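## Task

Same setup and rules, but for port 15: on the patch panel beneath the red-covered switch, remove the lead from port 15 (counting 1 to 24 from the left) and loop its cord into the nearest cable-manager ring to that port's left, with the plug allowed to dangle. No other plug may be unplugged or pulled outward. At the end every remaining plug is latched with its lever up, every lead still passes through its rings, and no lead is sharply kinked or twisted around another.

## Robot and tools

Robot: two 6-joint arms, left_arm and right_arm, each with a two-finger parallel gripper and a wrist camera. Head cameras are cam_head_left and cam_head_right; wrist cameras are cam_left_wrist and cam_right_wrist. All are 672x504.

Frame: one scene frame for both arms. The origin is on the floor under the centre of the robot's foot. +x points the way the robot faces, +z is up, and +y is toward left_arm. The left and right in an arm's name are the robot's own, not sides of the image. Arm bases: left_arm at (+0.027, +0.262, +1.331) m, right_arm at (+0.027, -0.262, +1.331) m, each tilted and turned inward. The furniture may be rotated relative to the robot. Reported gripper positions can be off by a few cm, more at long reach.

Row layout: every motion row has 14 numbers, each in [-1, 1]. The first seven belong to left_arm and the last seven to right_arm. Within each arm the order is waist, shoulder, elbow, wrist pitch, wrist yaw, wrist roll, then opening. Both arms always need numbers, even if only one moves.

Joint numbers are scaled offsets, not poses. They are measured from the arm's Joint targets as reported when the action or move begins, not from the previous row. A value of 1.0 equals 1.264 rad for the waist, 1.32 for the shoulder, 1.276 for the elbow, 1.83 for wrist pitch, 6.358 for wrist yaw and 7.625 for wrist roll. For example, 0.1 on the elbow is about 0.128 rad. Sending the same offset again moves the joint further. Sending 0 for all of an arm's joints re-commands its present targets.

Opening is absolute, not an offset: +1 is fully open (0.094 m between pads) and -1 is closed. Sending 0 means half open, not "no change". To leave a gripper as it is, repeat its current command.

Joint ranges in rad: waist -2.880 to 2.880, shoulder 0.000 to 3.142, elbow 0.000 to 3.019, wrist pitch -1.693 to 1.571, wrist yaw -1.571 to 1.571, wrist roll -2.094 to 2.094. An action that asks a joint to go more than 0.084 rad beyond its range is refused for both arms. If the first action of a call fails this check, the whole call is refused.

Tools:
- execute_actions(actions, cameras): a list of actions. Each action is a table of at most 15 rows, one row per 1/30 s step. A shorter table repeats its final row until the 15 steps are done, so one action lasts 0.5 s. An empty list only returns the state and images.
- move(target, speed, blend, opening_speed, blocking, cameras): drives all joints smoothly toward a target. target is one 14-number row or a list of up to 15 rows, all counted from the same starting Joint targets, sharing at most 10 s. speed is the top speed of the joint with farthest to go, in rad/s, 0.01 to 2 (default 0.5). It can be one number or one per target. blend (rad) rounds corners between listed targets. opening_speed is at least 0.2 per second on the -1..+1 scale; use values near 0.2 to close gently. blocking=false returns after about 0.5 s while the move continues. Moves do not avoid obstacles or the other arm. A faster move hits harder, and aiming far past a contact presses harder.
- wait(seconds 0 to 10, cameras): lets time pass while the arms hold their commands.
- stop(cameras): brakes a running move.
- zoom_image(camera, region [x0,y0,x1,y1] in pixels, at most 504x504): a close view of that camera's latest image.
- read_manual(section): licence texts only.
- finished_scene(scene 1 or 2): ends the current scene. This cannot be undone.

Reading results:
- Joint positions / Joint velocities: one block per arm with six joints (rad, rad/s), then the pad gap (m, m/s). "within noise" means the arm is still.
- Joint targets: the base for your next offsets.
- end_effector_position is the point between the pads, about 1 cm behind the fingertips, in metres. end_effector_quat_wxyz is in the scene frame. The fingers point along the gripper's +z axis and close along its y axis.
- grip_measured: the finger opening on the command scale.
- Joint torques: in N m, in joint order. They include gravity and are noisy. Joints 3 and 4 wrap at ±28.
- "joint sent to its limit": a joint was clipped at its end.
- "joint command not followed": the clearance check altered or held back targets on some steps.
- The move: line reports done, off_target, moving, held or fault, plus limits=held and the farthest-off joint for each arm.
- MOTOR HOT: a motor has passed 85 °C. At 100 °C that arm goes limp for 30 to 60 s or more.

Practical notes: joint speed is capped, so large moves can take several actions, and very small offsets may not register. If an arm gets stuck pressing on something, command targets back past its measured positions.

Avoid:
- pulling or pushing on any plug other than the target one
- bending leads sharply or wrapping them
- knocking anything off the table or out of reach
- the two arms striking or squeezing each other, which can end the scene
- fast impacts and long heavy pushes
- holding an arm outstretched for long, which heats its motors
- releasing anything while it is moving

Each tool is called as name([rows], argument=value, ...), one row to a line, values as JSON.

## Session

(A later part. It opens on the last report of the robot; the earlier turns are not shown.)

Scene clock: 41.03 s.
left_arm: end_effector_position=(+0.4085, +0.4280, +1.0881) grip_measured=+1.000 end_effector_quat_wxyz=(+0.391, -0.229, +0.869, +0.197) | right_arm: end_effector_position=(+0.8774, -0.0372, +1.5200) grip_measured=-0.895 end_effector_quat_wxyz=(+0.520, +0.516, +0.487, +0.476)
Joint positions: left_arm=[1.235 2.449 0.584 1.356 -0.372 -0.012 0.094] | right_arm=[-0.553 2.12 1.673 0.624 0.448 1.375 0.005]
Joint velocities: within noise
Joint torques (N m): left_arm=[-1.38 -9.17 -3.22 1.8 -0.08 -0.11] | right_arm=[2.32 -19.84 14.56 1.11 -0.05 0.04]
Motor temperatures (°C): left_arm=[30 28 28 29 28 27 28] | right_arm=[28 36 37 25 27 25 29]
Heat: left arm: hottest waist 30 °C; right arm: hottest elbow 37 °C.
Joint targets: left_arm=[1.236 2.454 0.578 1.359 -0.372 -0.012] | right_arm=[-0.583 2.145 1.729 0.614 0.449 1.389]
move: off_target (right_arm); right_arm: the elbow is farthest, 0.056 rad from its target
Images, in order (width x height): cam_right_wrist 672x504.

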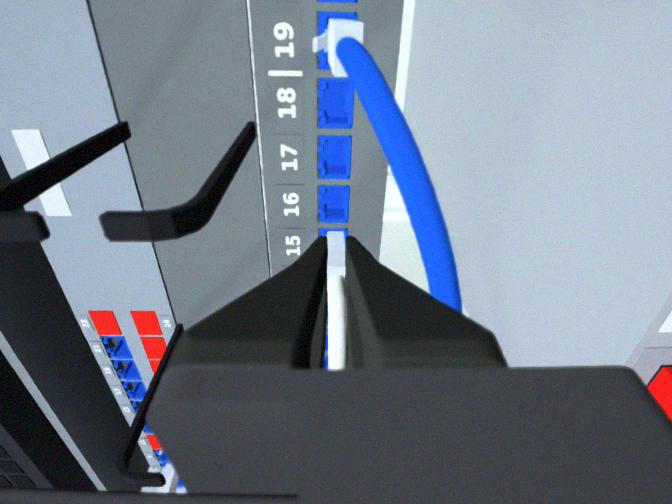

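move([
  [0,0,0,0,0,0,1,0.0293,-0.0341,-0.0376,0.012,0,0,-1],
  [0,0,0,0,0,0,1,0.0526,-0.0807,-0.1183,0.0404,0.0029,0,-1],
], speed=0.2, cameras=["cam_right_wrist"])

zoom_image(camera="cam_right_wrist", region=[290, 190, 390, 265])

Scene clock: 43.73 s.
left_arm: end_effector_position=(+0.4085, +0.4280, +1.0881) grip_measured=+1.000 end_effector_quat_wxyz=(+0.391, -0.229, +0.869, +0.197) | right_arm: end_effector_position=(+0.8740, -0.0357, +1.5191) grip_measured=-0.897 end_effector_quat_wxyz=(+0.518, +0.512, +0.487, +0.482)
Joint positions: left_arm=[1.235 2.449 0.584 1.356 -0.372 -0.012 0.094] | right_arm=[-0.553 2.116 1.657 0.644 0.435 1.375 0.005]
Joint velocities: within noise
Joint torques (N m): left_arm=[-0.85 -8.64 -3.28 2.09 -0.03 -0.08] | right_arm=[8.23 -27.99 2.8 3.58 1.21 0.03]
Motor temperatures (°C): left_arm=[30 28 28 29 28 27 28] | right_arm=[28 36 38 25 27 25 29]
Heat: left arm: hottest waist 30 °C; right arm: hottest elbow 38 °C.
Joint targets: left_arm=[1.236 2.454 0.578 1.359 -0.372 -0.012] | right_arm=[-0.516 2.038 1.578 0.688 0.468 1.389]
move: off_target (right_arm); right_arm: the elbow is farthest, 0.079 rad from its target
Images, in order (width x height): cam_right_wrist 672x504.

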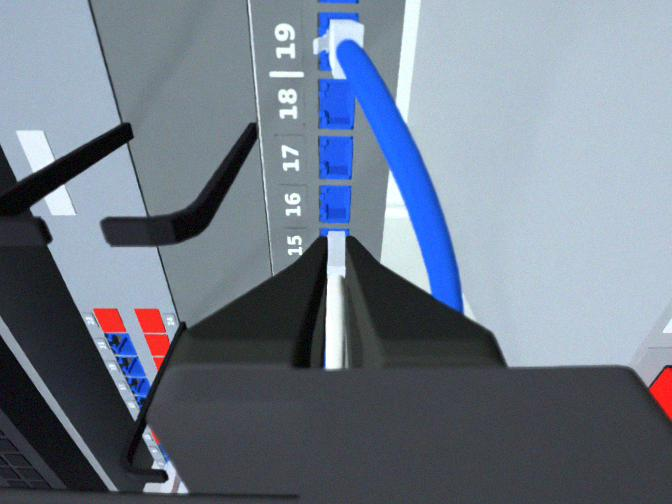

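Scaled by 5.040 from the camera's 672x504 image, which has a finer 960x720 frame.

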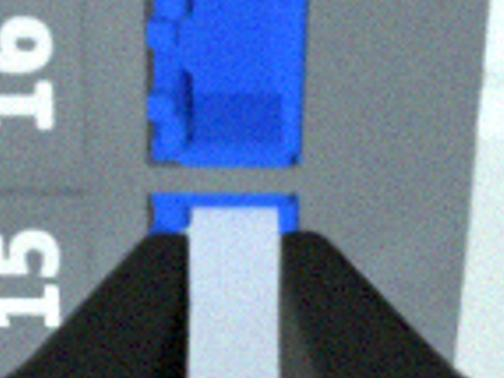

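move(target=[0,0,0,0,0,0,1,0.0009,-0.0034,-0.0127,0.0064,0.0002,0,-1], speed=0.1, cameras=["cam_right_wrist"])

zoom_image(camera="cam_right_wrist", region=[290, 190, 390, 265])

Scene clock: 46.27 s.
left_arm: end_effector_position=(+0.4085, +0.4280, +1.0881) grip_measured=+1.000 end_effector_quat_wxyz=(+0.391, -0.229, +0.869, +0.197) | right_arm: end_effector_position=(+0.8731, -0.0353, +1.5180) grip_measured=-0.897 end_effector_quat_wxyz=(+0.518, +0.510, +0.487, +0.484)
Joint positions: left_arm=[1.235 2.449 0.584 1.356 -0.372 -0.012 0.094] | right_arm=[-0.553 2.116 1.652 0.65 0.431 1.375 0.005]
Joint velocities: within noise
Joint torques (N m): left_arm=[-1.14 -8.64 -3.12 1.84 -0.07 -0.08] | right_arm=[8.47 -28.34 1.81 3.73 1.41 0.04]
Motor temperatures (°C): left_arm=[30 28 28 29 28 27 28] | right_arm=[28 37 37 25 27 25 29]
Heat: left arm: hottest waist 30 °C; right arm: hottest shoulder 37 °C.
Joint targets: left_arm=[1.236 2.454 0.578 1.359 -0.372 -0.012] | right_arm=[-0.515 2.034 1.562 0.700 0.469 1.389]
move: off_target (right_arm); right_arm: the elbow is farthest, 0.090 rad from its target
Images, in order (width x height): cam_right_wrist 672x504.

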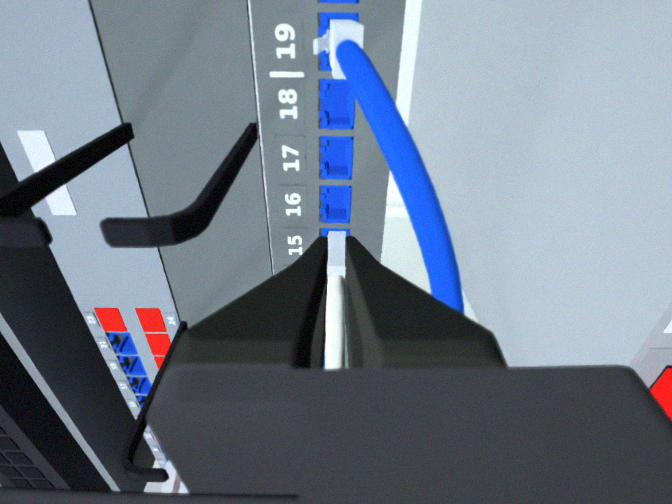

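Scaled by 5.040 from the camera's 672x504 image, which has a finer 960x720 frame.

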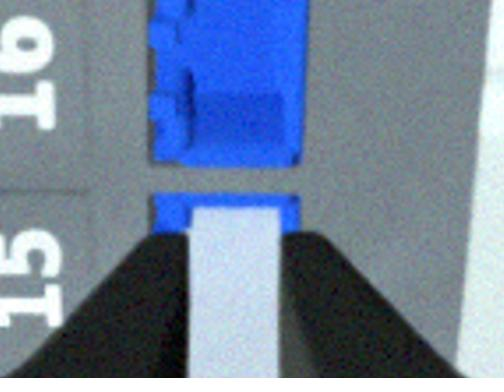

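move(target=[0,0,0,0,0,0,1,-0.0301,0.0803,0.1003,-0.0393,-0.003,0,-1], speed=0.25, cameras=["cam_right_wrist"])

zoom_image(camera="cam_right_wrist", region=[290, 190, 390, 265])

Scene clock: 53.23 s.
left_arm: end_effector_position=(+0.4085, +0.4280, +1.0881) grip_measured=+1.000 end_effector_quat_wxyz=(+0.391, -0.229, +0.869, +0.197) | right_arm: end_effector_position=(+0.8763, -0.0369, +1.5192) grip_measured=-0.897 end_effector_quat_wxyz=(+0.519, +0.513, +0.486, +0.480)
Joint positions: left_arm=[1.235 2.449 0.584 1.356 -0.372 -0.012 0.094] | right_arm=[-0.554 2.12 1.666 0.637 0.439 1.375 0.005]
Joint velocities: within noise
Joint torques (N m): left_arm=[-1.08 -9.05 -3.15 1.91 -0.06 -0.07] | right_arm=[5.19 -20.13 11.75 1.24 0.38 0.03]
Motor temperatures (°C): left_arm=[30 28 28 29 28 27 28] | right_arm=[28 40 36 26 28 25 30]
Heat: left arm: hottest waist 30 °C; right arm: hottest shoulder 40 °C.
Joint targets: left_arm=[1.236 2.454 0.578 1.359 -0.372 -0.012] | right_arm=[-0.553 2.140 1.690 0.628 0.450 1.389]
move: done
Images, in order (width x height): cam_right_wrist 672x504.

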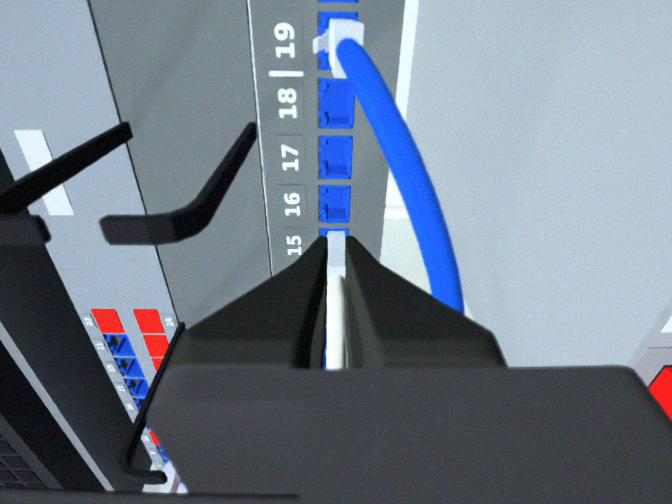

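Scaled by 5.040 from the camera's 672x504 image, which has a finer 960x720 frame.

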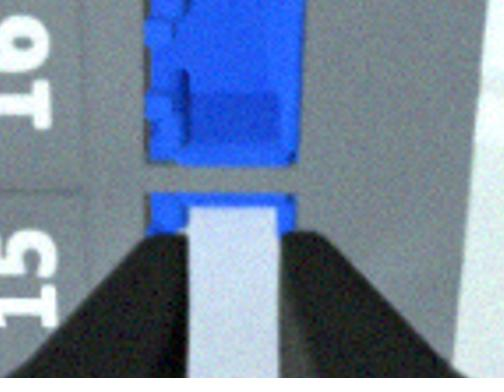

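move(target=[0,0,0,0,0,0,1,0.0301,0.003,-0.0627,0.0093,-0.0011,0,-1], speed=0.15, cameras=[])

Scene clock: 54.27 s.
left_arm: end_effector_position=(+0.4085, +0.4280, +1.0881) grip_measured=+1.000 end_effector_quat_wxyz=(+0.391, -0.229, +0.869, +0.197) | right_arm: end_effector_position=(+0.8754, -0.0359, +1.5169) grip_measured=-0.898 end_effector_quat_wxyz=(+0.517, +0.512, +0.489, +0.481)
Joint positions: left_arm=[1.235 2.449 0.584 1.356 -0.372 -0.012 0.094] | right_arm=[-0.554 2.12 1.661 0.637 0.433 1.375 0.005]
Joint velocities: within noise
Joint torques (N m): left_arm=[-0.62 -8.94 -3.32 1.78 -0.06 -0.11] | right_arm=[8.23 -19.6 5.26 2.02 0.29 0.02]
Motor temperatures (°C): left_arm=[30 29 28 29 28 27 28] | right_arm=[28 39 36 26 28 25 30]
Heat: left arm: hottest waist 30 °C; right arm: hottest shoulder 39 °C.
Joint targets: left_arm=[1.236 2.454 0.578 1.359 -0.372 -0.012] | right_arm=[-0.515 2.144 1.610 0.645 0.443 1.389]
move: off_target (right_arm); right_arm: the elbow is farthest, 0.051 rad from its target
No camera images: "cameras" was empty.

move(target=[0,0,0,0,0,0,1,0.022,0.003,-0.03,0.004,-0.0005,0,-1], speed=0.15, cameras=[])

Scene clock: 55.13 s.
left_arm: end_effector_position=(+0.4085, +0.4280, +1.0881) grip_measured=+1.000 end_effector_quat_wxyz=(+0.391, -0.229, +0.869, +0.197) | right_arm: end_effector_position=(+0.8741, -0.0345, +1.5151) grip_measured=-0.898 end_effector_quat_wxyz=(+0.515, +0.509, +0.491, +0.484)
Joint positions: left_arm=[1.235 2.449 0.584 1.356 -0.372 -0.012 0.094] | right_arm=[-0.554 2.12 1.654 0.644 0.424 1.376 0.005]
Joint velocities: within noise
Joint torques (N m): left_arm=[-1.38 -9 -3.21 1.81 0 -0.1] | right_arm=[10.75 -19.9 2.48 2 0.56 0.03]
Motor temperatures (°C): left_arm=[30 29 28 29 28 27 28] | right_arm=[28 39 36 26 28 25 30]
Heat: left arm: hottest waist 30 °C; right arm: hottest shoulder 39 °C.
Joint targets: left_arm=[1.236 2.454 0.578 1.359 -0.372 -0.012] | right_arm=[-0.487 2.148 1.571 0.652 0.440 1.389]
move: off_target (right_arm); right_arm: the elbow is farthest, 0.083 rad from its target
No camera images: "cameras" was empty.

move([
  [0,0,0,0,0,0,1,-0.056,-0.003,0.1,-0.016,0.0015,0,-1],
  [0,0,0,0,0,0,1,-0.056,-0.003,0.1,-0.016,0.0015,0,-0.72],
], speed=0.25, opening_speed=0.5, cameras=["cam_right_wrist"])

zoom_image(camera="cam_right_wrist", region=[290, 210, 390, 285])

Scene clock: 58.60 s.
left_arm: end_effector_position=(+0.4085, +0.4280, +1.0881) grip_measured=+1.000 end_effector_quat_wxyz=(+0.391, -0.229, +0.869, +0.197) | right_arm: end_effector_position=(+0.8766, -0.0377, +1.5184) grip_measured=-0.724 end_effector_quat_wxyz=(+0.520, +0.515, +0.485, +0.478)
Joint positions: left_arm=[1.235 2.449 0.584 1.356 -0.372 -0.012 0.094] | right_arm=[-0.554 2.121 1.667 0.636 0.445 1.376 0.013]
Joint velocities: within noise
Joint torques (N m): left_arm=[-0.91 -8.82 -3.45 1.85 -0.06 -0.12] | right_arm=[4.66 -20.01 12.45 1.09 0.08 0.03]
Motor temperatures (°C): left_arm=[30 29 28 29 28 27 28] | right_arm=[28 39 36 26 27 25 30]
Heat: left arm: hottest waist 30 °C; right arm: hottest shoulder 39 °C.
Joint targets: left_arm=[1.236 2.454 0.578 1.359 -0.372 -0.012] | right_arm=[-0.558 2.144 1.699 0.623 0.449 1.389]
move: done
Images, in order (width x height): cam_right_wrist 672x504.

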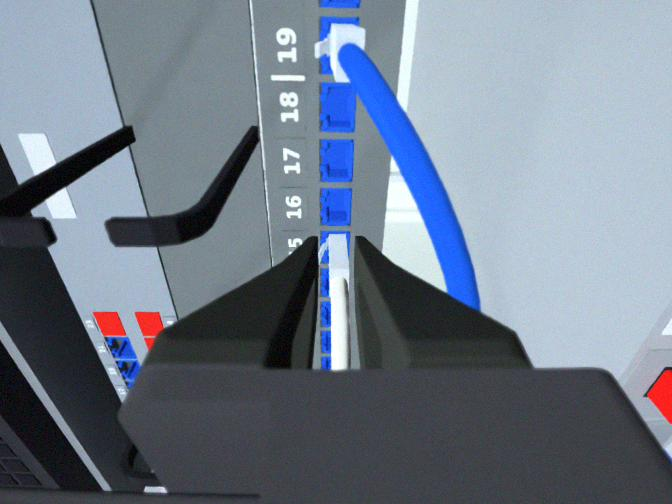

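Scaled by 5.040 from the camera's 672x504 image, which has a finer 960x720 frame.

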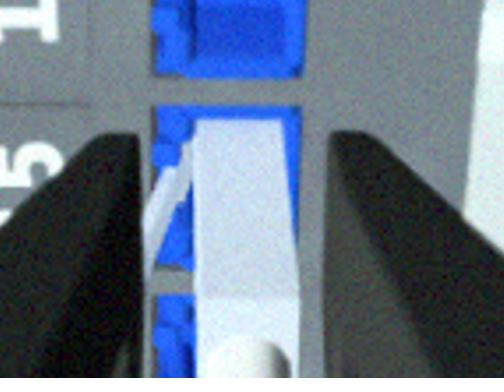

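move([
  [0,0,0,0,0,0,1,0,-0.026,0.01,0,0,0,-0.68],
  [0,0,0,0,0,0,1,0,-0.026,0.01,0,0,0,-0.80],
], speed=0.2, opening_speed=0.3, cameras=["cam_right_wrist"])

zoom_image(camera="cam_right_wrist", region=[300, 215, 370, 270])

Scene clock: 65.97 s.
left_arm: end_effector_position=(+0.4085, +0.4280, +1.0881) grip_measured=+1.000 end_effector_quat_wxyz=(+0.391, -0.229, +0.869, +0.197) | right_arm: end_effector_position=(+0.8770, -0.0379, +1.5197) grip_measured=-0.797 end_effector_quat_wxyz=(+0.520, +0.515, +0.484, +0.478)
Joint positions: left_arm=[1.235 2.449 0.584 1.356 -0.372 -0.012 0.094] | right_arm=[-0.554 2.121 1.67 0.635 0.446 1.376 0.01]
Joint velocities: within noise
Joint torques (N m): left_arm=[-1.26 -8.94 -3.08 1.98 -0.03 -0.1] | right_arm=[4.37 -22.77 13.37 1.1 0.03 0.03]
Motor temperatures (°C): left_arm=[30 29 28 29 28 27 28] | right_arm=[28 39 37 25 27 25 29]
Heat: left arm: hottest waist 30 °C; right arm: hottest shoulder 39 °C.
Joint targets: left_arm=[1.236 2.454 0.578 1.359 -0.372 -0.012] | right_arm=[-0.558 2.110 1.712 0.623 0.449 1.389]
move: off_target (right_arm); target 2's new numbers were sent with right_arm's elbow 0.042 rad from that target; right_arm: the elbow is farthest, 0.042 rad from its target
Images, in order (width x height): cam_right_wrist 672x504.

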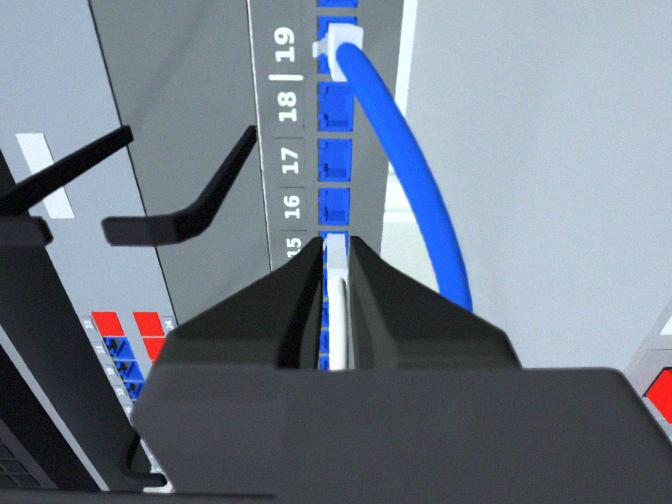

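Scaled by 7.200 from the camera's 672x504 image, which has a finer 960x720 frame.

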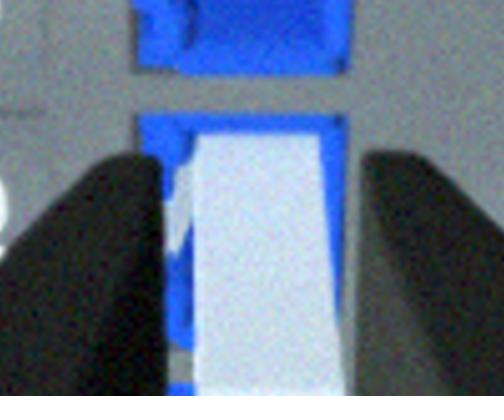

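move([
  [0,0,0,0,0,0,1,0,0,0,0,0,0,-0.6],
  [0,0,0,0,0,0,1,0,0.0386,0.0392,-0.0115,-0.0024,0,-0.6],
], speed=0.15, opening_speed=0.5, cameras=["cam_right_wrist"])

zoom_image(camera="cam_right_wrist", region=[290, 200, 390, 275])

Scene clock: 71.23 s.
left_arm: end_effector_position=(+0.4085, +0.4280, +1.0881) grip_measured=+1.000 end_effector_quat_wxyz=(+0.391, -0.229, +0.869, +0.197) | right_arm: end_effector_position=(+0.8847, -0.0344, +1.5253) grip_measured=-0.602 end_effector_quat_wxyz=(+0.519, +0.513, +0.485, +0.482)
Joint positions: left_arm=[1.235 2.449 0.584 1.356 -0.372 -0.012 0.094] | right_arm=[-0.554 2.133 1.706 0.614 0.437 1.376 0.019]
Joint velocities: within noise
Joint torques (N m): left_arm=[-0.73 -9.35 -3.18 1.94 -0.07 -0.11] | right_arm=[4.89 -19.78 14.67 1.13 -0.23 0.03]
Motor temperatures (°C): left_arm=[30 29 28 29 28 27 28] | right_arm=[28 40 38 25 27 25 29]
Heat: left arm: hottest waist 30 °C; right arm: hottest shoulder 40 °C.
Joint targets: left_arm=[1.236 2.454 0.578 1.359 -0.372 -0.012] | right_arm=[-0.558 2.161 1.762 0.602 0.434 1.389]
move: off_target (right_arm); right_arm: the elbow is farthest, 0.056 rad from its target
Images, in order (width x height): cam_right_wrist 672x504.

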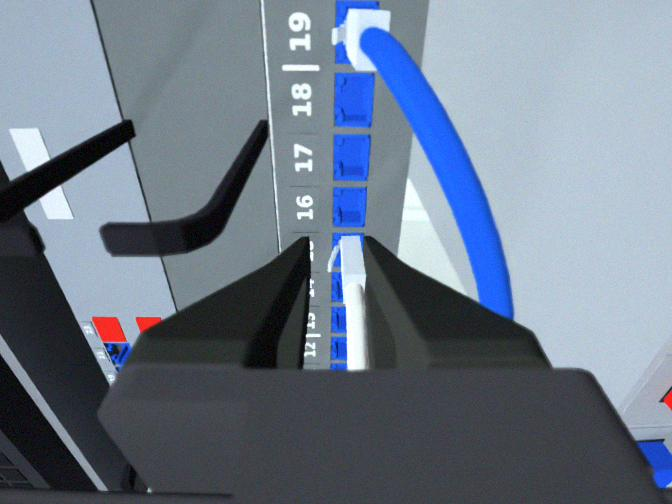

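Scaled by 5.040 from the camera's 672x504 image, which has a finer 960x720 frame.

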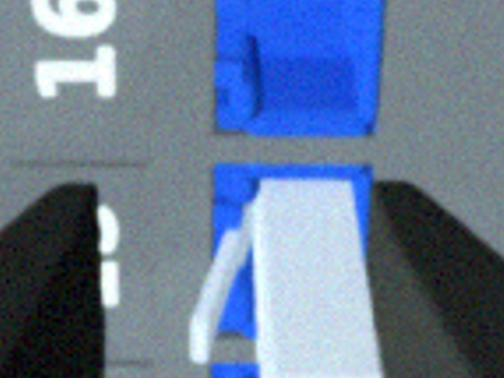

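move(target=[0,0,0,0,0,0,1,0,0.0062,0.0016,0.002,0,0,-0.6], speed=0.15, opening_speed=0.5, cameras=["cam_right_wrist"])

zoom_image(camera="cam_right_wrist", region=[290, 200, 390, 275])

Scene clock: 72.40 s.
left_arm: end_effector_position=(+0.4085, +0.4280, +1.0881) grip_measured=+1.000 end_effector_quat_wxyz=(+0.391, -0.229, +0.869, +0.197) | right_arm: end_effector_position=(+0.8857, -0.0338, +1.5242) grip_measured=-0.602 end_effector_quat_wxyz=(+0.519, +0.512, +0.485, +0.482)
Joint positions: left_arm=[1.235 2.449 0.584 1.356 -0.372 -0.012 0.094] | right_arm=[-0.554 2.137 1.71 0.613 0.437 1.376 0.019]
Joint velocities: within noise
Joint torques (N m): left_arm=[-0.91 -9.41 -3.38 1.85 0 -0.11] | right_arm=[4.72 -19.49 14.48 1.32 -0.24 0.03]
Motor temperatures (°C): left_arm=[30 29 28 29 28 27 28] | right_arm=[28 39 38 25 27 25 29]
Heat: left arm: hottest waist 30 °C; right arm: hottest shoulder 39 °C.
Joint targets: left_arm=[1.236 2.454 0.578 1.359 -0.372 -0.012] | right_arm=[-0.558 2.169 1.764 0.606 0.434 1.389]
move: off_target (right_arm); right_arm: the elbow is farthest, 0.054 rad from its target
Images, in order (width x height): cam_right_wrist 672x504.

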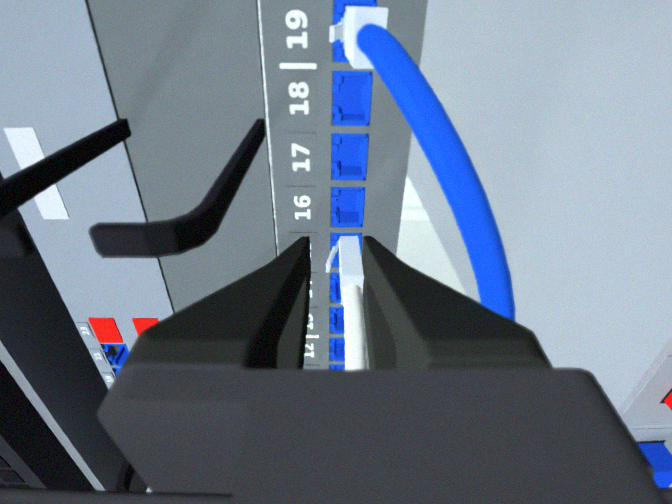

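Scaled by 5.040 from the camera's 672x504 image, which has a finer 960x720 frame.

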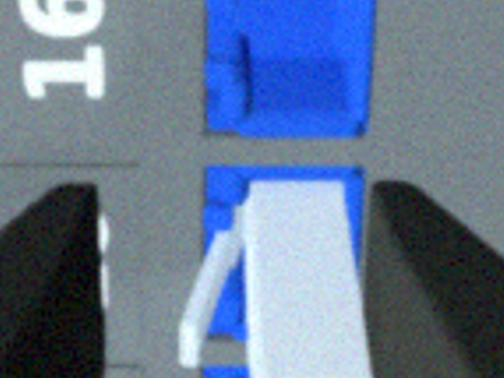

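move([
  [0,0,0,0,0,0,1,0,0.0042,0.0,0.0018,0,0,-0.6],
  [0,0,0,0,0,0,1,0,0.0042,0.0,0.0018,0,0,-0.82],
], speed=0.15, opening_speed=0.3, cameras=["cam_right_wrist"])

zoom_image(camera="cam_right_wrist", region=[290, 210, 390, 285])

Scene clock: 74.30 s.
left_arm: end_effector_position=(+0.4085, +0.4280, +1.0881) grip_measured=+1.000 end_effector_quat_wxyz=(+0.391, -0.229, +0.869, +0.197) | right_arm: end_effector_position=(+0.8864, -0.0328, +1.5203) grip_measured=-0.817 end_effector_quat_wxyz=(+0.519, +0.513, +0.486, +0.481)
Joint positions: left_arm=[1.235 2.449 0.584 1.356 -0.372 -0.012 0.094] | right_arm=[-0.554 2.143 1.713 0.613 0.437 1.376 0.009]
Joint velocities: within noise
Joint torques (N m): left_arm=[-0.85 -8.82 -3.3 2 -0.08 -0.14] | right_arm=[4.89 -19.55 14.17 1.37 -0.23 0.05]
Motor temperatures (°C): left_arm=[30 29 28 29 28 27 28] | right_arm=[28 39 38 25 27 25 29]
Heat: left arm: hottest waist 30 °C; right arm: hottest shoulder 39 °C.
Joint targets: left_arm=[1.236 2.454 0.578 1.359 -0.372 -0.012] | right_arm=[-0.558 2.174 1.764 0.609 0.434 1.389]
move: off_target (right_arm); target 2's new numbers were sent with right_arm's elbow 0.051 rad from that target; right_arm: the elbow is farthest, 0.051 rad from its target
Images, in order (width x height): cam_right_wrist 672x504.

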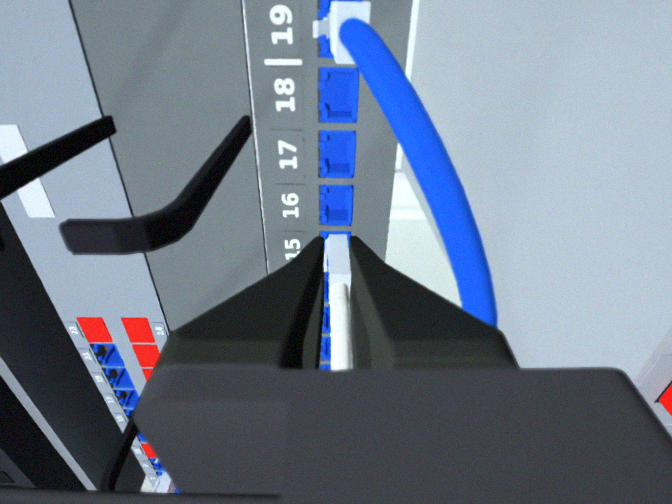

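Scaled by 5.040 from the camera's 672x504 image, which has a finer 960x720 frame.

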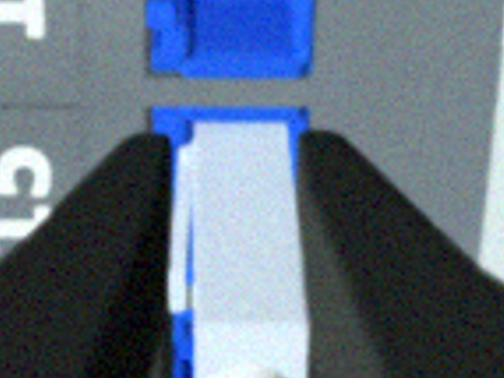

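move(target=[0,0,0,0,0,0,1,0,0.0,0.0,0,0,0,-0.92], opening_speed=0.2, cameras=["cam_right_wrist"])

zoom_image(camera="cam_right_wrist", region=[290, 210, 390, 285])

Scene clock: 75.20 s.
left_arm: end_effector_position=(+0.4085, +0.4280, +1.0881) grip_measured=+1.000 end_effector_quat_wxyz=(+0.391, -0.229, +0.869, +0.197) | right_arm: end_effector_position=(+0.8864, -0.0327, +1.5200) grip_measured=-0.883 end_effector_quat_wxyz=(+0.518, +0.513, +0.486, +0.481)
Joint positions: left_arm=[1.235 2.449 0.584 1.356 -0.372 -0.012 0.094] | right_arm=[-0.554 2.144 1.713 0.613 0.437 1.376 0.005]
Joint velocities: within noise
Joint torques (N m): left_arm=[-0.73 -9.76 -3.41 1.8 -0.06 -0.15] | right_arm=[4.6 -19.55 14.17 1.37 -0.22 0.03]
Motor temperatures (°C): left_arm=[30 29 28 29 28 27 28] | right_arm=[28 39 39 25 27 25 29]
Heat: left arm: hottest waist 30 °C; right arm: hottest shoulder 39 °C.
Joint targets: left_arm=[1.236 2.454 0.578 1.359 -0.372 -0.012] | right_arm=[-0.558 2.174 1.764 0.609 0.434 1.389]
move: off_target (right_arm); right_arm: the elbow is farthest, 0.051 rad from its target
Images, in order (width x height): cam_right_wrist 672x504.

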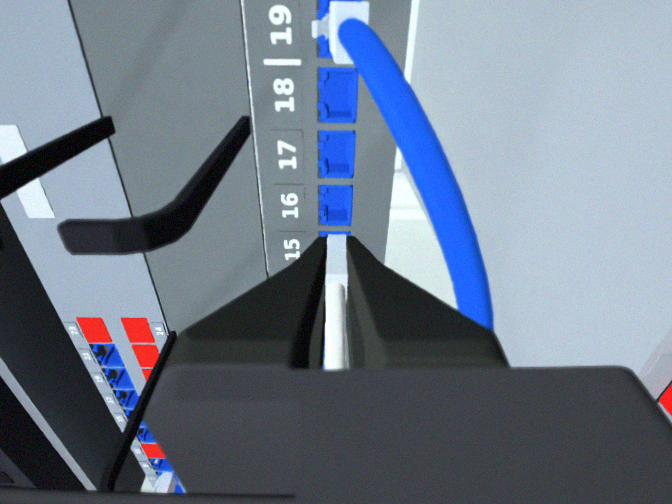

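Scaled by 5.040 from the camera's 672x504 image, which has a finer 960x720 frame.

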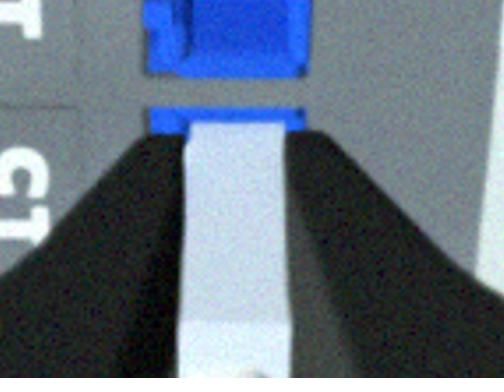

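move([
  [0,0,0,0,0,0,1,0.0158,-0.0379,-0.0376,0.0077,0,0,-0.92],
  [0,0,0,0,0,0,1,0.032,-0.0845,-0.1144,0.0372,0.0036,0,-0.92],
], speed=0.2, cameras=["cam_right_wrist"])

Scene clock: 76.80 s.
left_arm: end_effector_position=(+0.4085, +0.4280, +1.0881) grip_measured=+1.000 end_effector_quat_wxyz=(+0.391, -0.229, +0.869, +0.197) | right_arm: end_effector_position=(+0.8629, -0.0334, +1.5247) grip_measured=-0.885 end_effector_quat_wxyz=(+0.519, +0.514, +0.482, +0.482)
Joint positions: left_arm=[1.235 2.449 0.584 1.356 -0.372 -0.012 0.094] | right_arm=[-0.54 2.091 1.621 0.66 0.455 1.377 0.005]
Joint velocities: within noise
Joint torques (N m): left_arm=[-1.26 -9.52 -3.3 1.85 0.02 -0.1] | right_arm=[6.89 -23.53 9.28 2.26 -0.02 0.02]
Motor temperatures (°C): left_arm=[30 29 28 29 28 27 28] | right_arm=[28 39 39 25 27 25 29]
Heat: left arm: hottest waist 30 °C; right arm: hottest shoulder 39 °C.
Joint targets: left_arm=[1.236 2.454 0.578 1.359 -0.372 -0.012] | right_arm=[-0.517 2.063 1.618 0.677 0.457 1.389]
move: done
Images, in order (width x height): cam_right_wrist 672x504.

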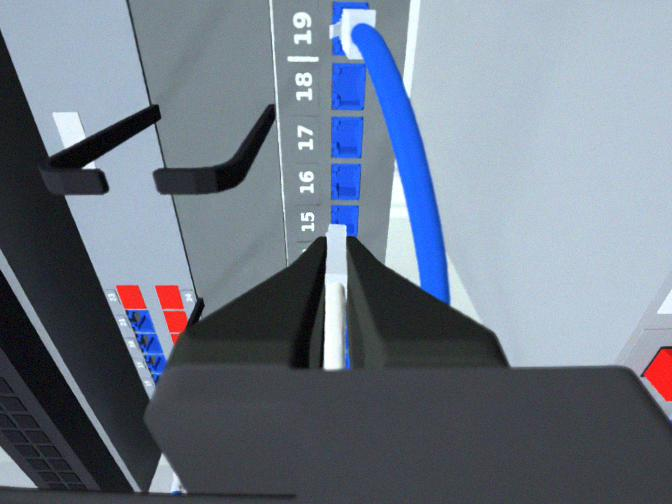

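move([
  [0,0,0,0,0,0,1,0.0103,-0.0477,-0.0525,0.0022,0.0024,0,-0.92],
  [0,0,0,0,0,0,1,0.0301,-0.1038,-0.163,0.0404,0.0061,0,-0.92],
  [0,0,0,0,0,0,1,0.038,-0.1447,-0.0995,-0.0153,0.0077,0,-0.92],
], speed=0.35, blend=0.02, cameras=["cam_right_wrist", "cam_head_left"])

Scene clock: 79.90 s.
left_arm: end_effector_position=(+0.4085, +0.4280, +1.0881) grip_measured=+1.000 end_effector_quat_wxyz=(+0.391, -0.229, +0.869, +0.197) | right_arm: end_effector_position=(+0.8025, -0.0330, +1.5779) grip_measured=-0.885 end_effector_quat_wxyz=(+0.515, +0.517, +0.483, +0.484)
Joint positions: left_arm=[1.235 2.449 0.584 1.356 -0.372 -0.012 0.094] | right_arm=[-0.489 1.899 1.435 0.653 0.503 1.377 0.005]
Joint velocities: within noise
Joint torques (N m): left_arm=[-0.97 -8.7 -3.21 1.84 -0.07 -0.11] | right_arm=[6.42 -21.42 14.5 1.4 0.02 0]
Motor temperatures (°C): left_arm=[30 29 28 29 28 27 28] | right_arm=[28 39 39 25 27 25 29]
Heat: left arm: hottest waist 30 °C; right arm: hottest shoulder 39 °C.
Joint targets: left_arm=[1.236 2.454 0.578 1.359 -0.372 -0.012] | right_arm=[-0.470 1.872 1.491 0.649 0.506 1.389]
move: off_target (right_arm); right_arm: the elbow is farthest, 0.056 rad from its target
Images, in order (width x height): cam_head_left 672x504, cam_right_wrist 672x504.

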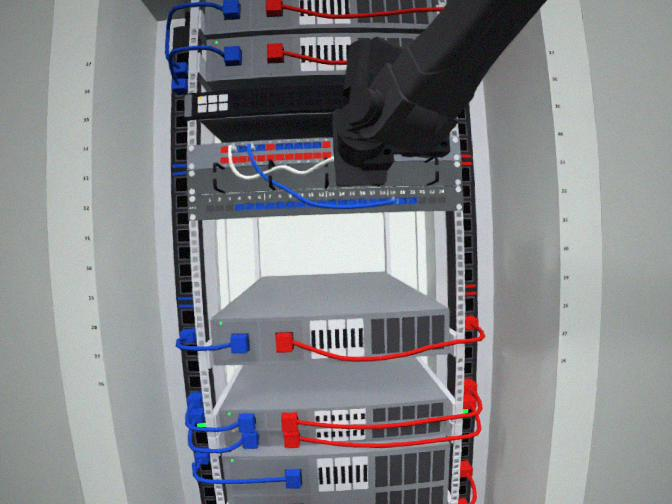

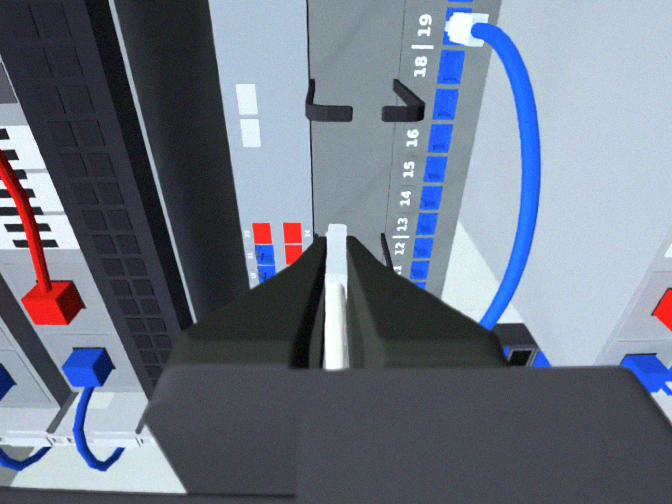

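zoom_image(camera="cam_head_left", region=[190, 120, 350, 240])

Scaled by 3.150 from the camera's 672x504 image, which has a finer 960x720 frame.

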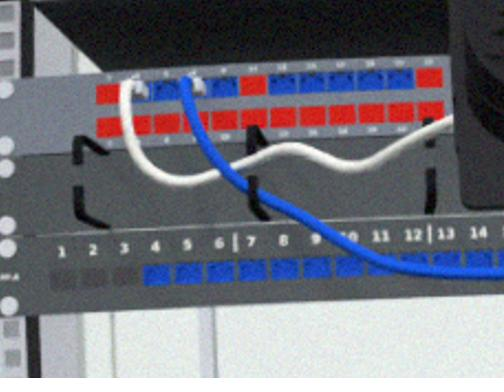

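move([
  [-0.1867,-0.7227,-0.0611,-0.2508,0.0742,0,-0.5,0.0297,0.0727,0.0368,0.0678,0.0546,-0.013,-0.92],
  [-0.2706,-0.6826,0.4867,-0.4951,0.1527,0.021,-0.5,0.0297,0.0727,0.0368,0.0678,0.0546,-0.013,-0.92],
], speed=0.8, blend=[0.1,0], cameras=["cam_left_wrist", "cam_right_wrist"])

Scene clock: 86.43 s.
left_arm: end_effector_position=(+0.7225, +0.1774, +1.6303) grip_measured=-0.497 end_effector_quat_wxyz=(+0.680, +0.220, +0.665, -0.219) | right_arm: end_effector_position=(+0.7912, -0.0516, +1.5713) grip_measured=-0.885 end_effector_quat_wxyz=(+0.583, +0.585, +0.402, +0.395)
Joint positions: left_arm=[0.9 1.53 1.157 0.468 0.596 0.141 0.024] | right_arm=[-0.445 1.957 1.481 0.754 0.846 1.305 0.005]
Joint velocities: within noise
Joint torques (N m): left_arm=[-2.78 -11.52 10.58 1.33 0.37 -0.07] | right_arm=[5.71 -18.26 14.38 2.17 0.16 -0.28]
Motor temperatures (°C): left_arm=[30 29 29 29 28 27 28] | right_arm=[28 38 39 25 27 25 30]
Heat: left arm: hottest waist 30 °C; right arm: hottest elbow 39 °C.
Joint targets: left_arm=[0.894 1.553 1.200 0.454 0.599 0.148] | right_arm=[-0.432 1.967 1.538 0.773 0.853 1.290]
move: off_target (left_arm, right_arm); left_arm: the elbow is farthest, 0.042 rad from its target; right_arm: the elbow is farthest, 0.057 rad from its target
Images, in order (width x height): cam_left_wrist 672x504, cam_right_wrist 672x504.

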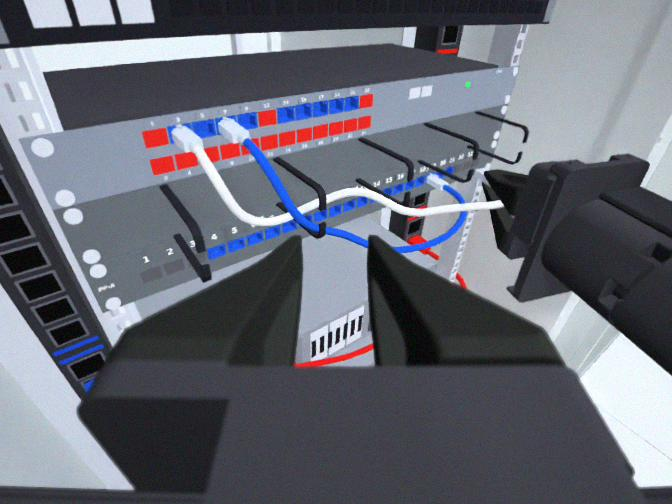

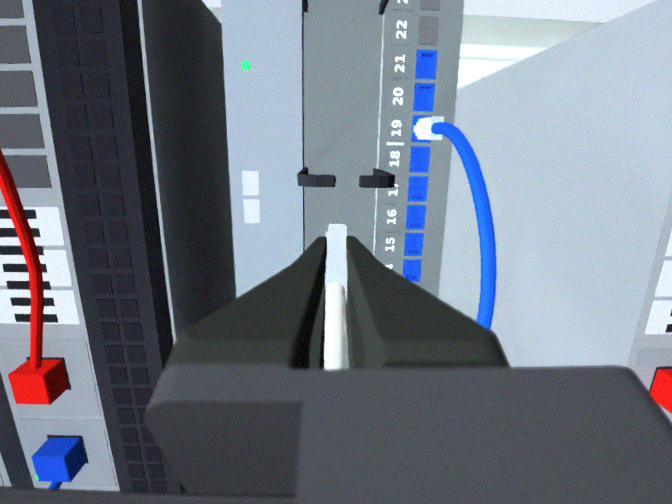

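zoom_image(camera="cam_left_wrist", region=[230, 100, 530, 280])

Scaled by 1.680 from the camera's 672x504 image, which has a finer 960x720 frame.

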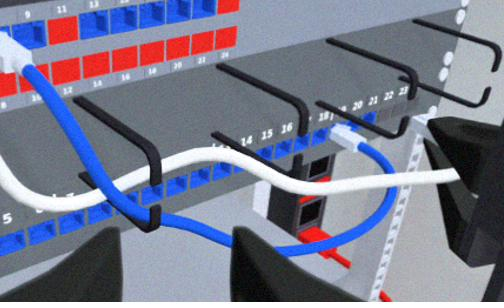

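zoom_image(camera="cam_left_wrist", region=[400, 130, 580, 265])

Scaled by 2.800 from the camera's 672x504 image, which has a finer 960x720 frame.

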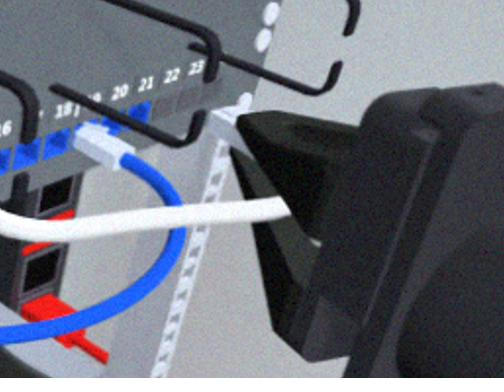

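move(target=[0,0,0,0,0,0,-0.5,-0.0407,0.0455,0.0987,-0.0492,-0.0028,0,-0.92], speed=0.25, cameras=["cam_left_wrist", "cam_right_wrist"])

zoom_image(camera="cam_left_wrist", region=[340, 120, 540, 270])

Scene clock: 89.33 s.
left_arm: end_effector_position=(+0.7225, +0.1773, +1.6303) grip_measured=-0.497 end_effector_quat_wxyz=(+0.680, +0.220, +0.664, -0.219) | right_arm: end_effector_position=(+0.8238, -0.0548, +1.5725) grip_measured=-0.885 end_effector_quat_wxyz=(+0.587, +0.586, +0.402, +0.388)
Joint positions: left_arm=[0.9 1.53 1.157 0.468 0.596 0.142 0.024] | right_arm=[-0.469 2.017 1.599 0.688 0.837 1.303 0.005]
Joint velocities: within noise
Joint torques (N m): left_arm=[-2.96 -11.05 10.56 1.36 0.36 -0.04] | right_arm=[3.49 -19.43 15.21 1.29 -0.22 -0.25]
Motor temperatures (°C): left_arm=[30 29 29 29 28 27 28] | right_arm=[28 39 40 25 27 25 30]
Heat: left arm: hottest waist 30 °C; right arm: hottest elbow 40 °C.
Joint targets: left_arm=[0.894 1.553 1.200 0.454 0.599 0.148] | right_arm=[-0.483 2.028 1.664 0.683 0.835 1.290]
move: off_target (left_arm, right_arm); left_arm: the elbow is farthest, 0.043 rad from its target; right_arm: the elbow is farthest, 0.065 rad from its target
Images, in order (width x height): cam_left_wrist 672x504, cam_right_wrist 672x504.

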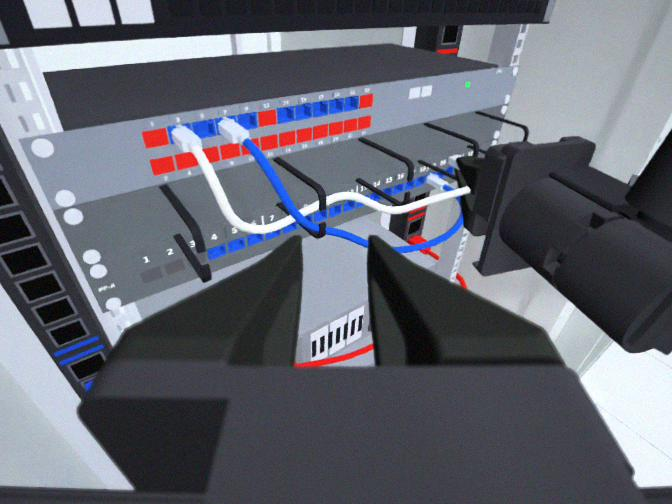

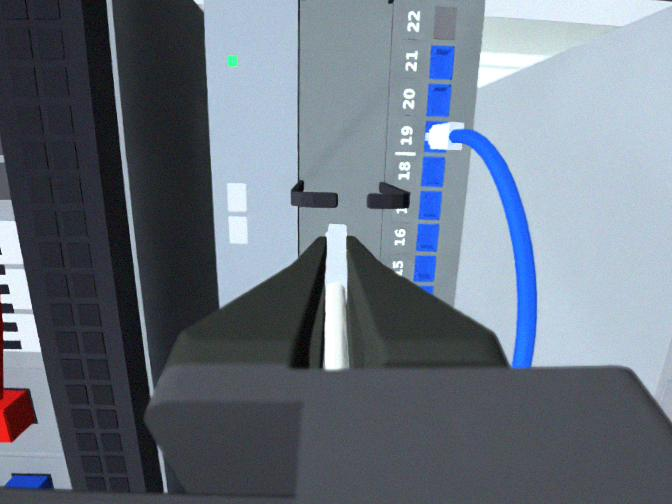

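Scaled by 2.520 from the camera's 672x504 image, which has a finer 960x720 frame.

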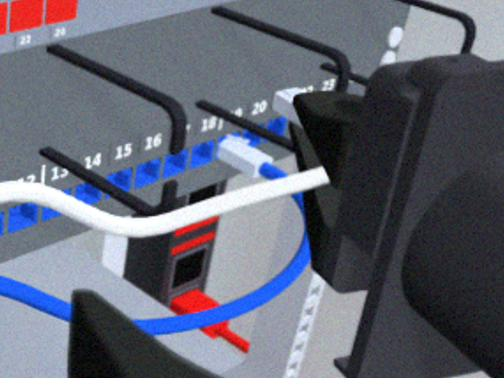

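move(target=[0,0,0,0,0,0,-0.5,-0.0028,0.0106,0.0353,-0.0115,-0.0009,0,-0.92], speed=0.2, cameras=["cam_left_wrist", "cam_right_wrist"])

zoom_image(camera="cam_left_wrist", region=[340, 120, 540, 270])

Scene clock: 90.80 s.
left_arm: end_effector_position=(+0.7225, +0.1773, +1.6303) grip_measured=-0.497 end_effector_quat_wxyz=(+0.680, +0.220, +0.664, -0.219) | right_arm: end_effector_position=(+0.8329, -0.0520, +1.5828) grip_measured=-0.885 end_effector_quat_wxyz=(+0.588, +0.585, +0.398, +0.392)
Joint positions: left_arm=[0.9 1.53 1.157 0.468 0.596 0.142 0.024] | right_arm=[-0.47 2.028 1.644 0.667 0.833 1.303 0.005]
Joint velocities: within noise
Joint torques (N m): left_arm=[-2.73 -10.46 10.88 1.43 0.38 -0.07] | right_arm=[3.37 -20.01 15.56 1.14 -0.31 -0.28]
Motor temperatures (°C): left_arm=[30 30 30 29 28 27 28] | right_arm=[28 39 40 25 27 25 30]
Heat: left arm: hottest waist 30 °C; right arm: hottest elbow 40 °C.
Joint targets: left_arm=[0.894 1.553 1.200 0.454 0.599 0.148] | right_arm=[-0.487 2.042 1.709 0.662 0.829 1.290]
move: off_target (left_arm, right_arm); left_arm: the elbow is farthest, 0.043 rad from its target; right_arm: the elbow is farthest, 0.065 rad from its target
Images, in order (width x height): cam_left_wrist 672x504, cam_right_wrist 672x504.

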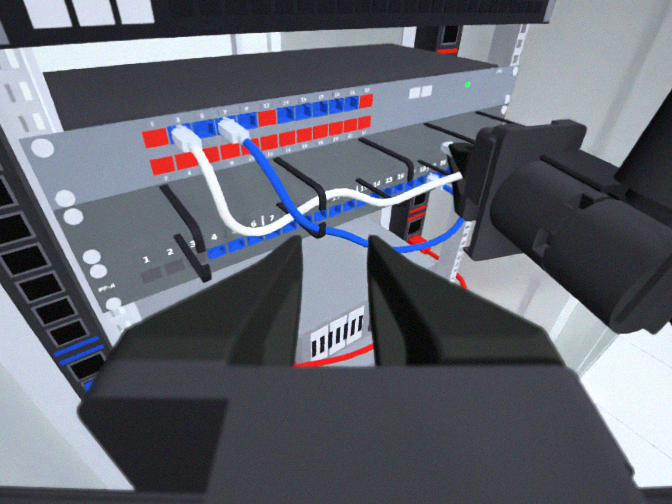

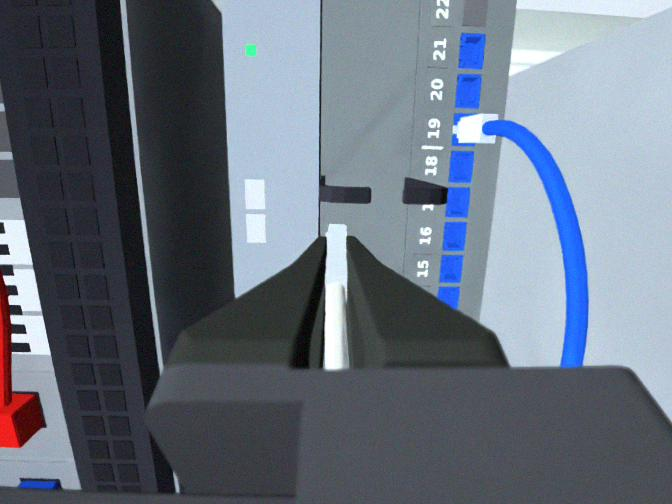

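Scaled by 2.520 from the camera's 672x504 image, which has a finer 960x720 frame.

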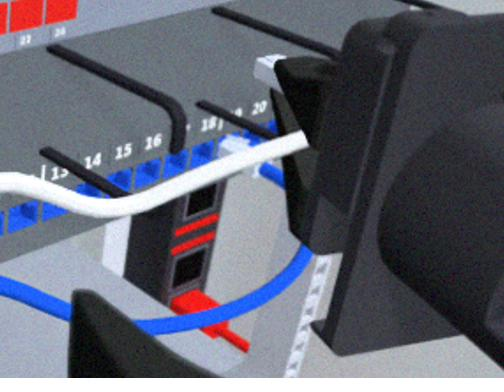

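move(target=[0,0,0,0,0,0,-0.5,0.0,0.0133,0.0383,-0.0124,-0.0014,0,-0.92], speed=0.2, cameras=["cam_left_wrist", "cam_right_wrist"])

zoom_image(camera="cam_left_wrist", region=[340, 120, 540, 270])

Scene clock: 92.00 s.
left_arm: end_effector_position=(+0.7225, +0.1773, +1.6303) grip_measured=-0.497 end_effector_quat_wxyz=(+0.680, +0.220, +0.664, -0.219) | right_arm: end_effector_position=(+0.8433, -0.0493, +1.5900) grip_measured=-0.885 end_effector_quat_wxyz=(+0.588, +0.583, +0.397, +0.396)
Joint positions: left_arm=[0.9 1.53 1.157 0.468 0.596 0.142 0.024] | right_arm=[-0.472 2.046 1.691 0.645 0.825 1.302 0.005]
Joint velocities: within noise
Joint torques (N m): left_arm=[-2.55 -10.99 10.61 1.26 0.33 -0.06] | right_arm=[3.72 -20.07 15.72 1.13 -0.32 -0.26]
Motor temperatures (°C): left_arm=[30 30 30 29 28 27 28] | right_arm=[28 38 41 25 27 25 30]
Heat: left arm: hottest waist 30 °C; right arm: hottest elbow 41 °C.
Joint targets: left_arm=[0.894 1.553 1.200 0.454 0.599 0.148] | right_arm=[-0.487 2.059 1.758 0.639 0.821 1.290]
move: off_target (left_arm, right_arm); left_arm: the elbow is farthest, 0.043 rad from its target; right_arm: the elbow is farthest, 0.067 rad from its target
Images, in order (width x height): cam_left_wrist 672x504, cam_right_wrist 672x504.

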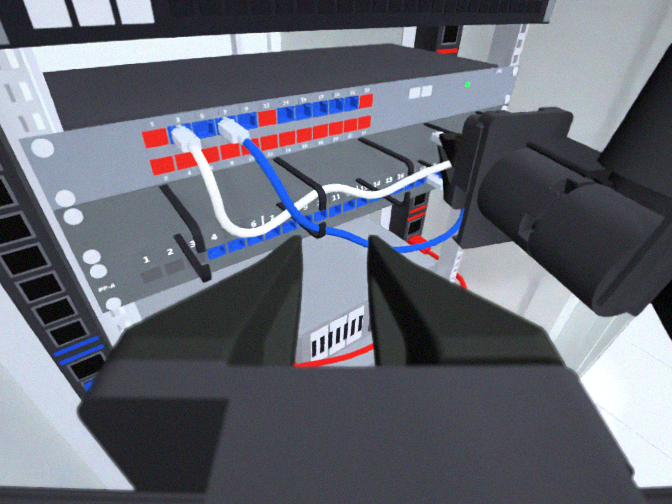

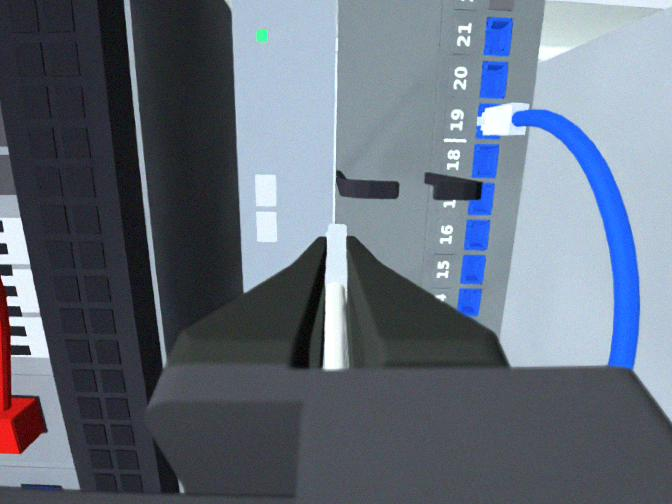

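Scaled by 2.520 from the camera's 672x504 image, which has a finer 960x720 frame.

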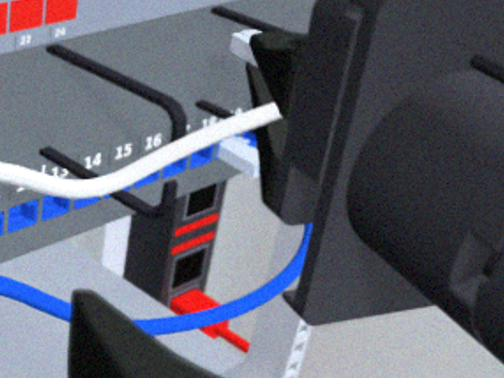

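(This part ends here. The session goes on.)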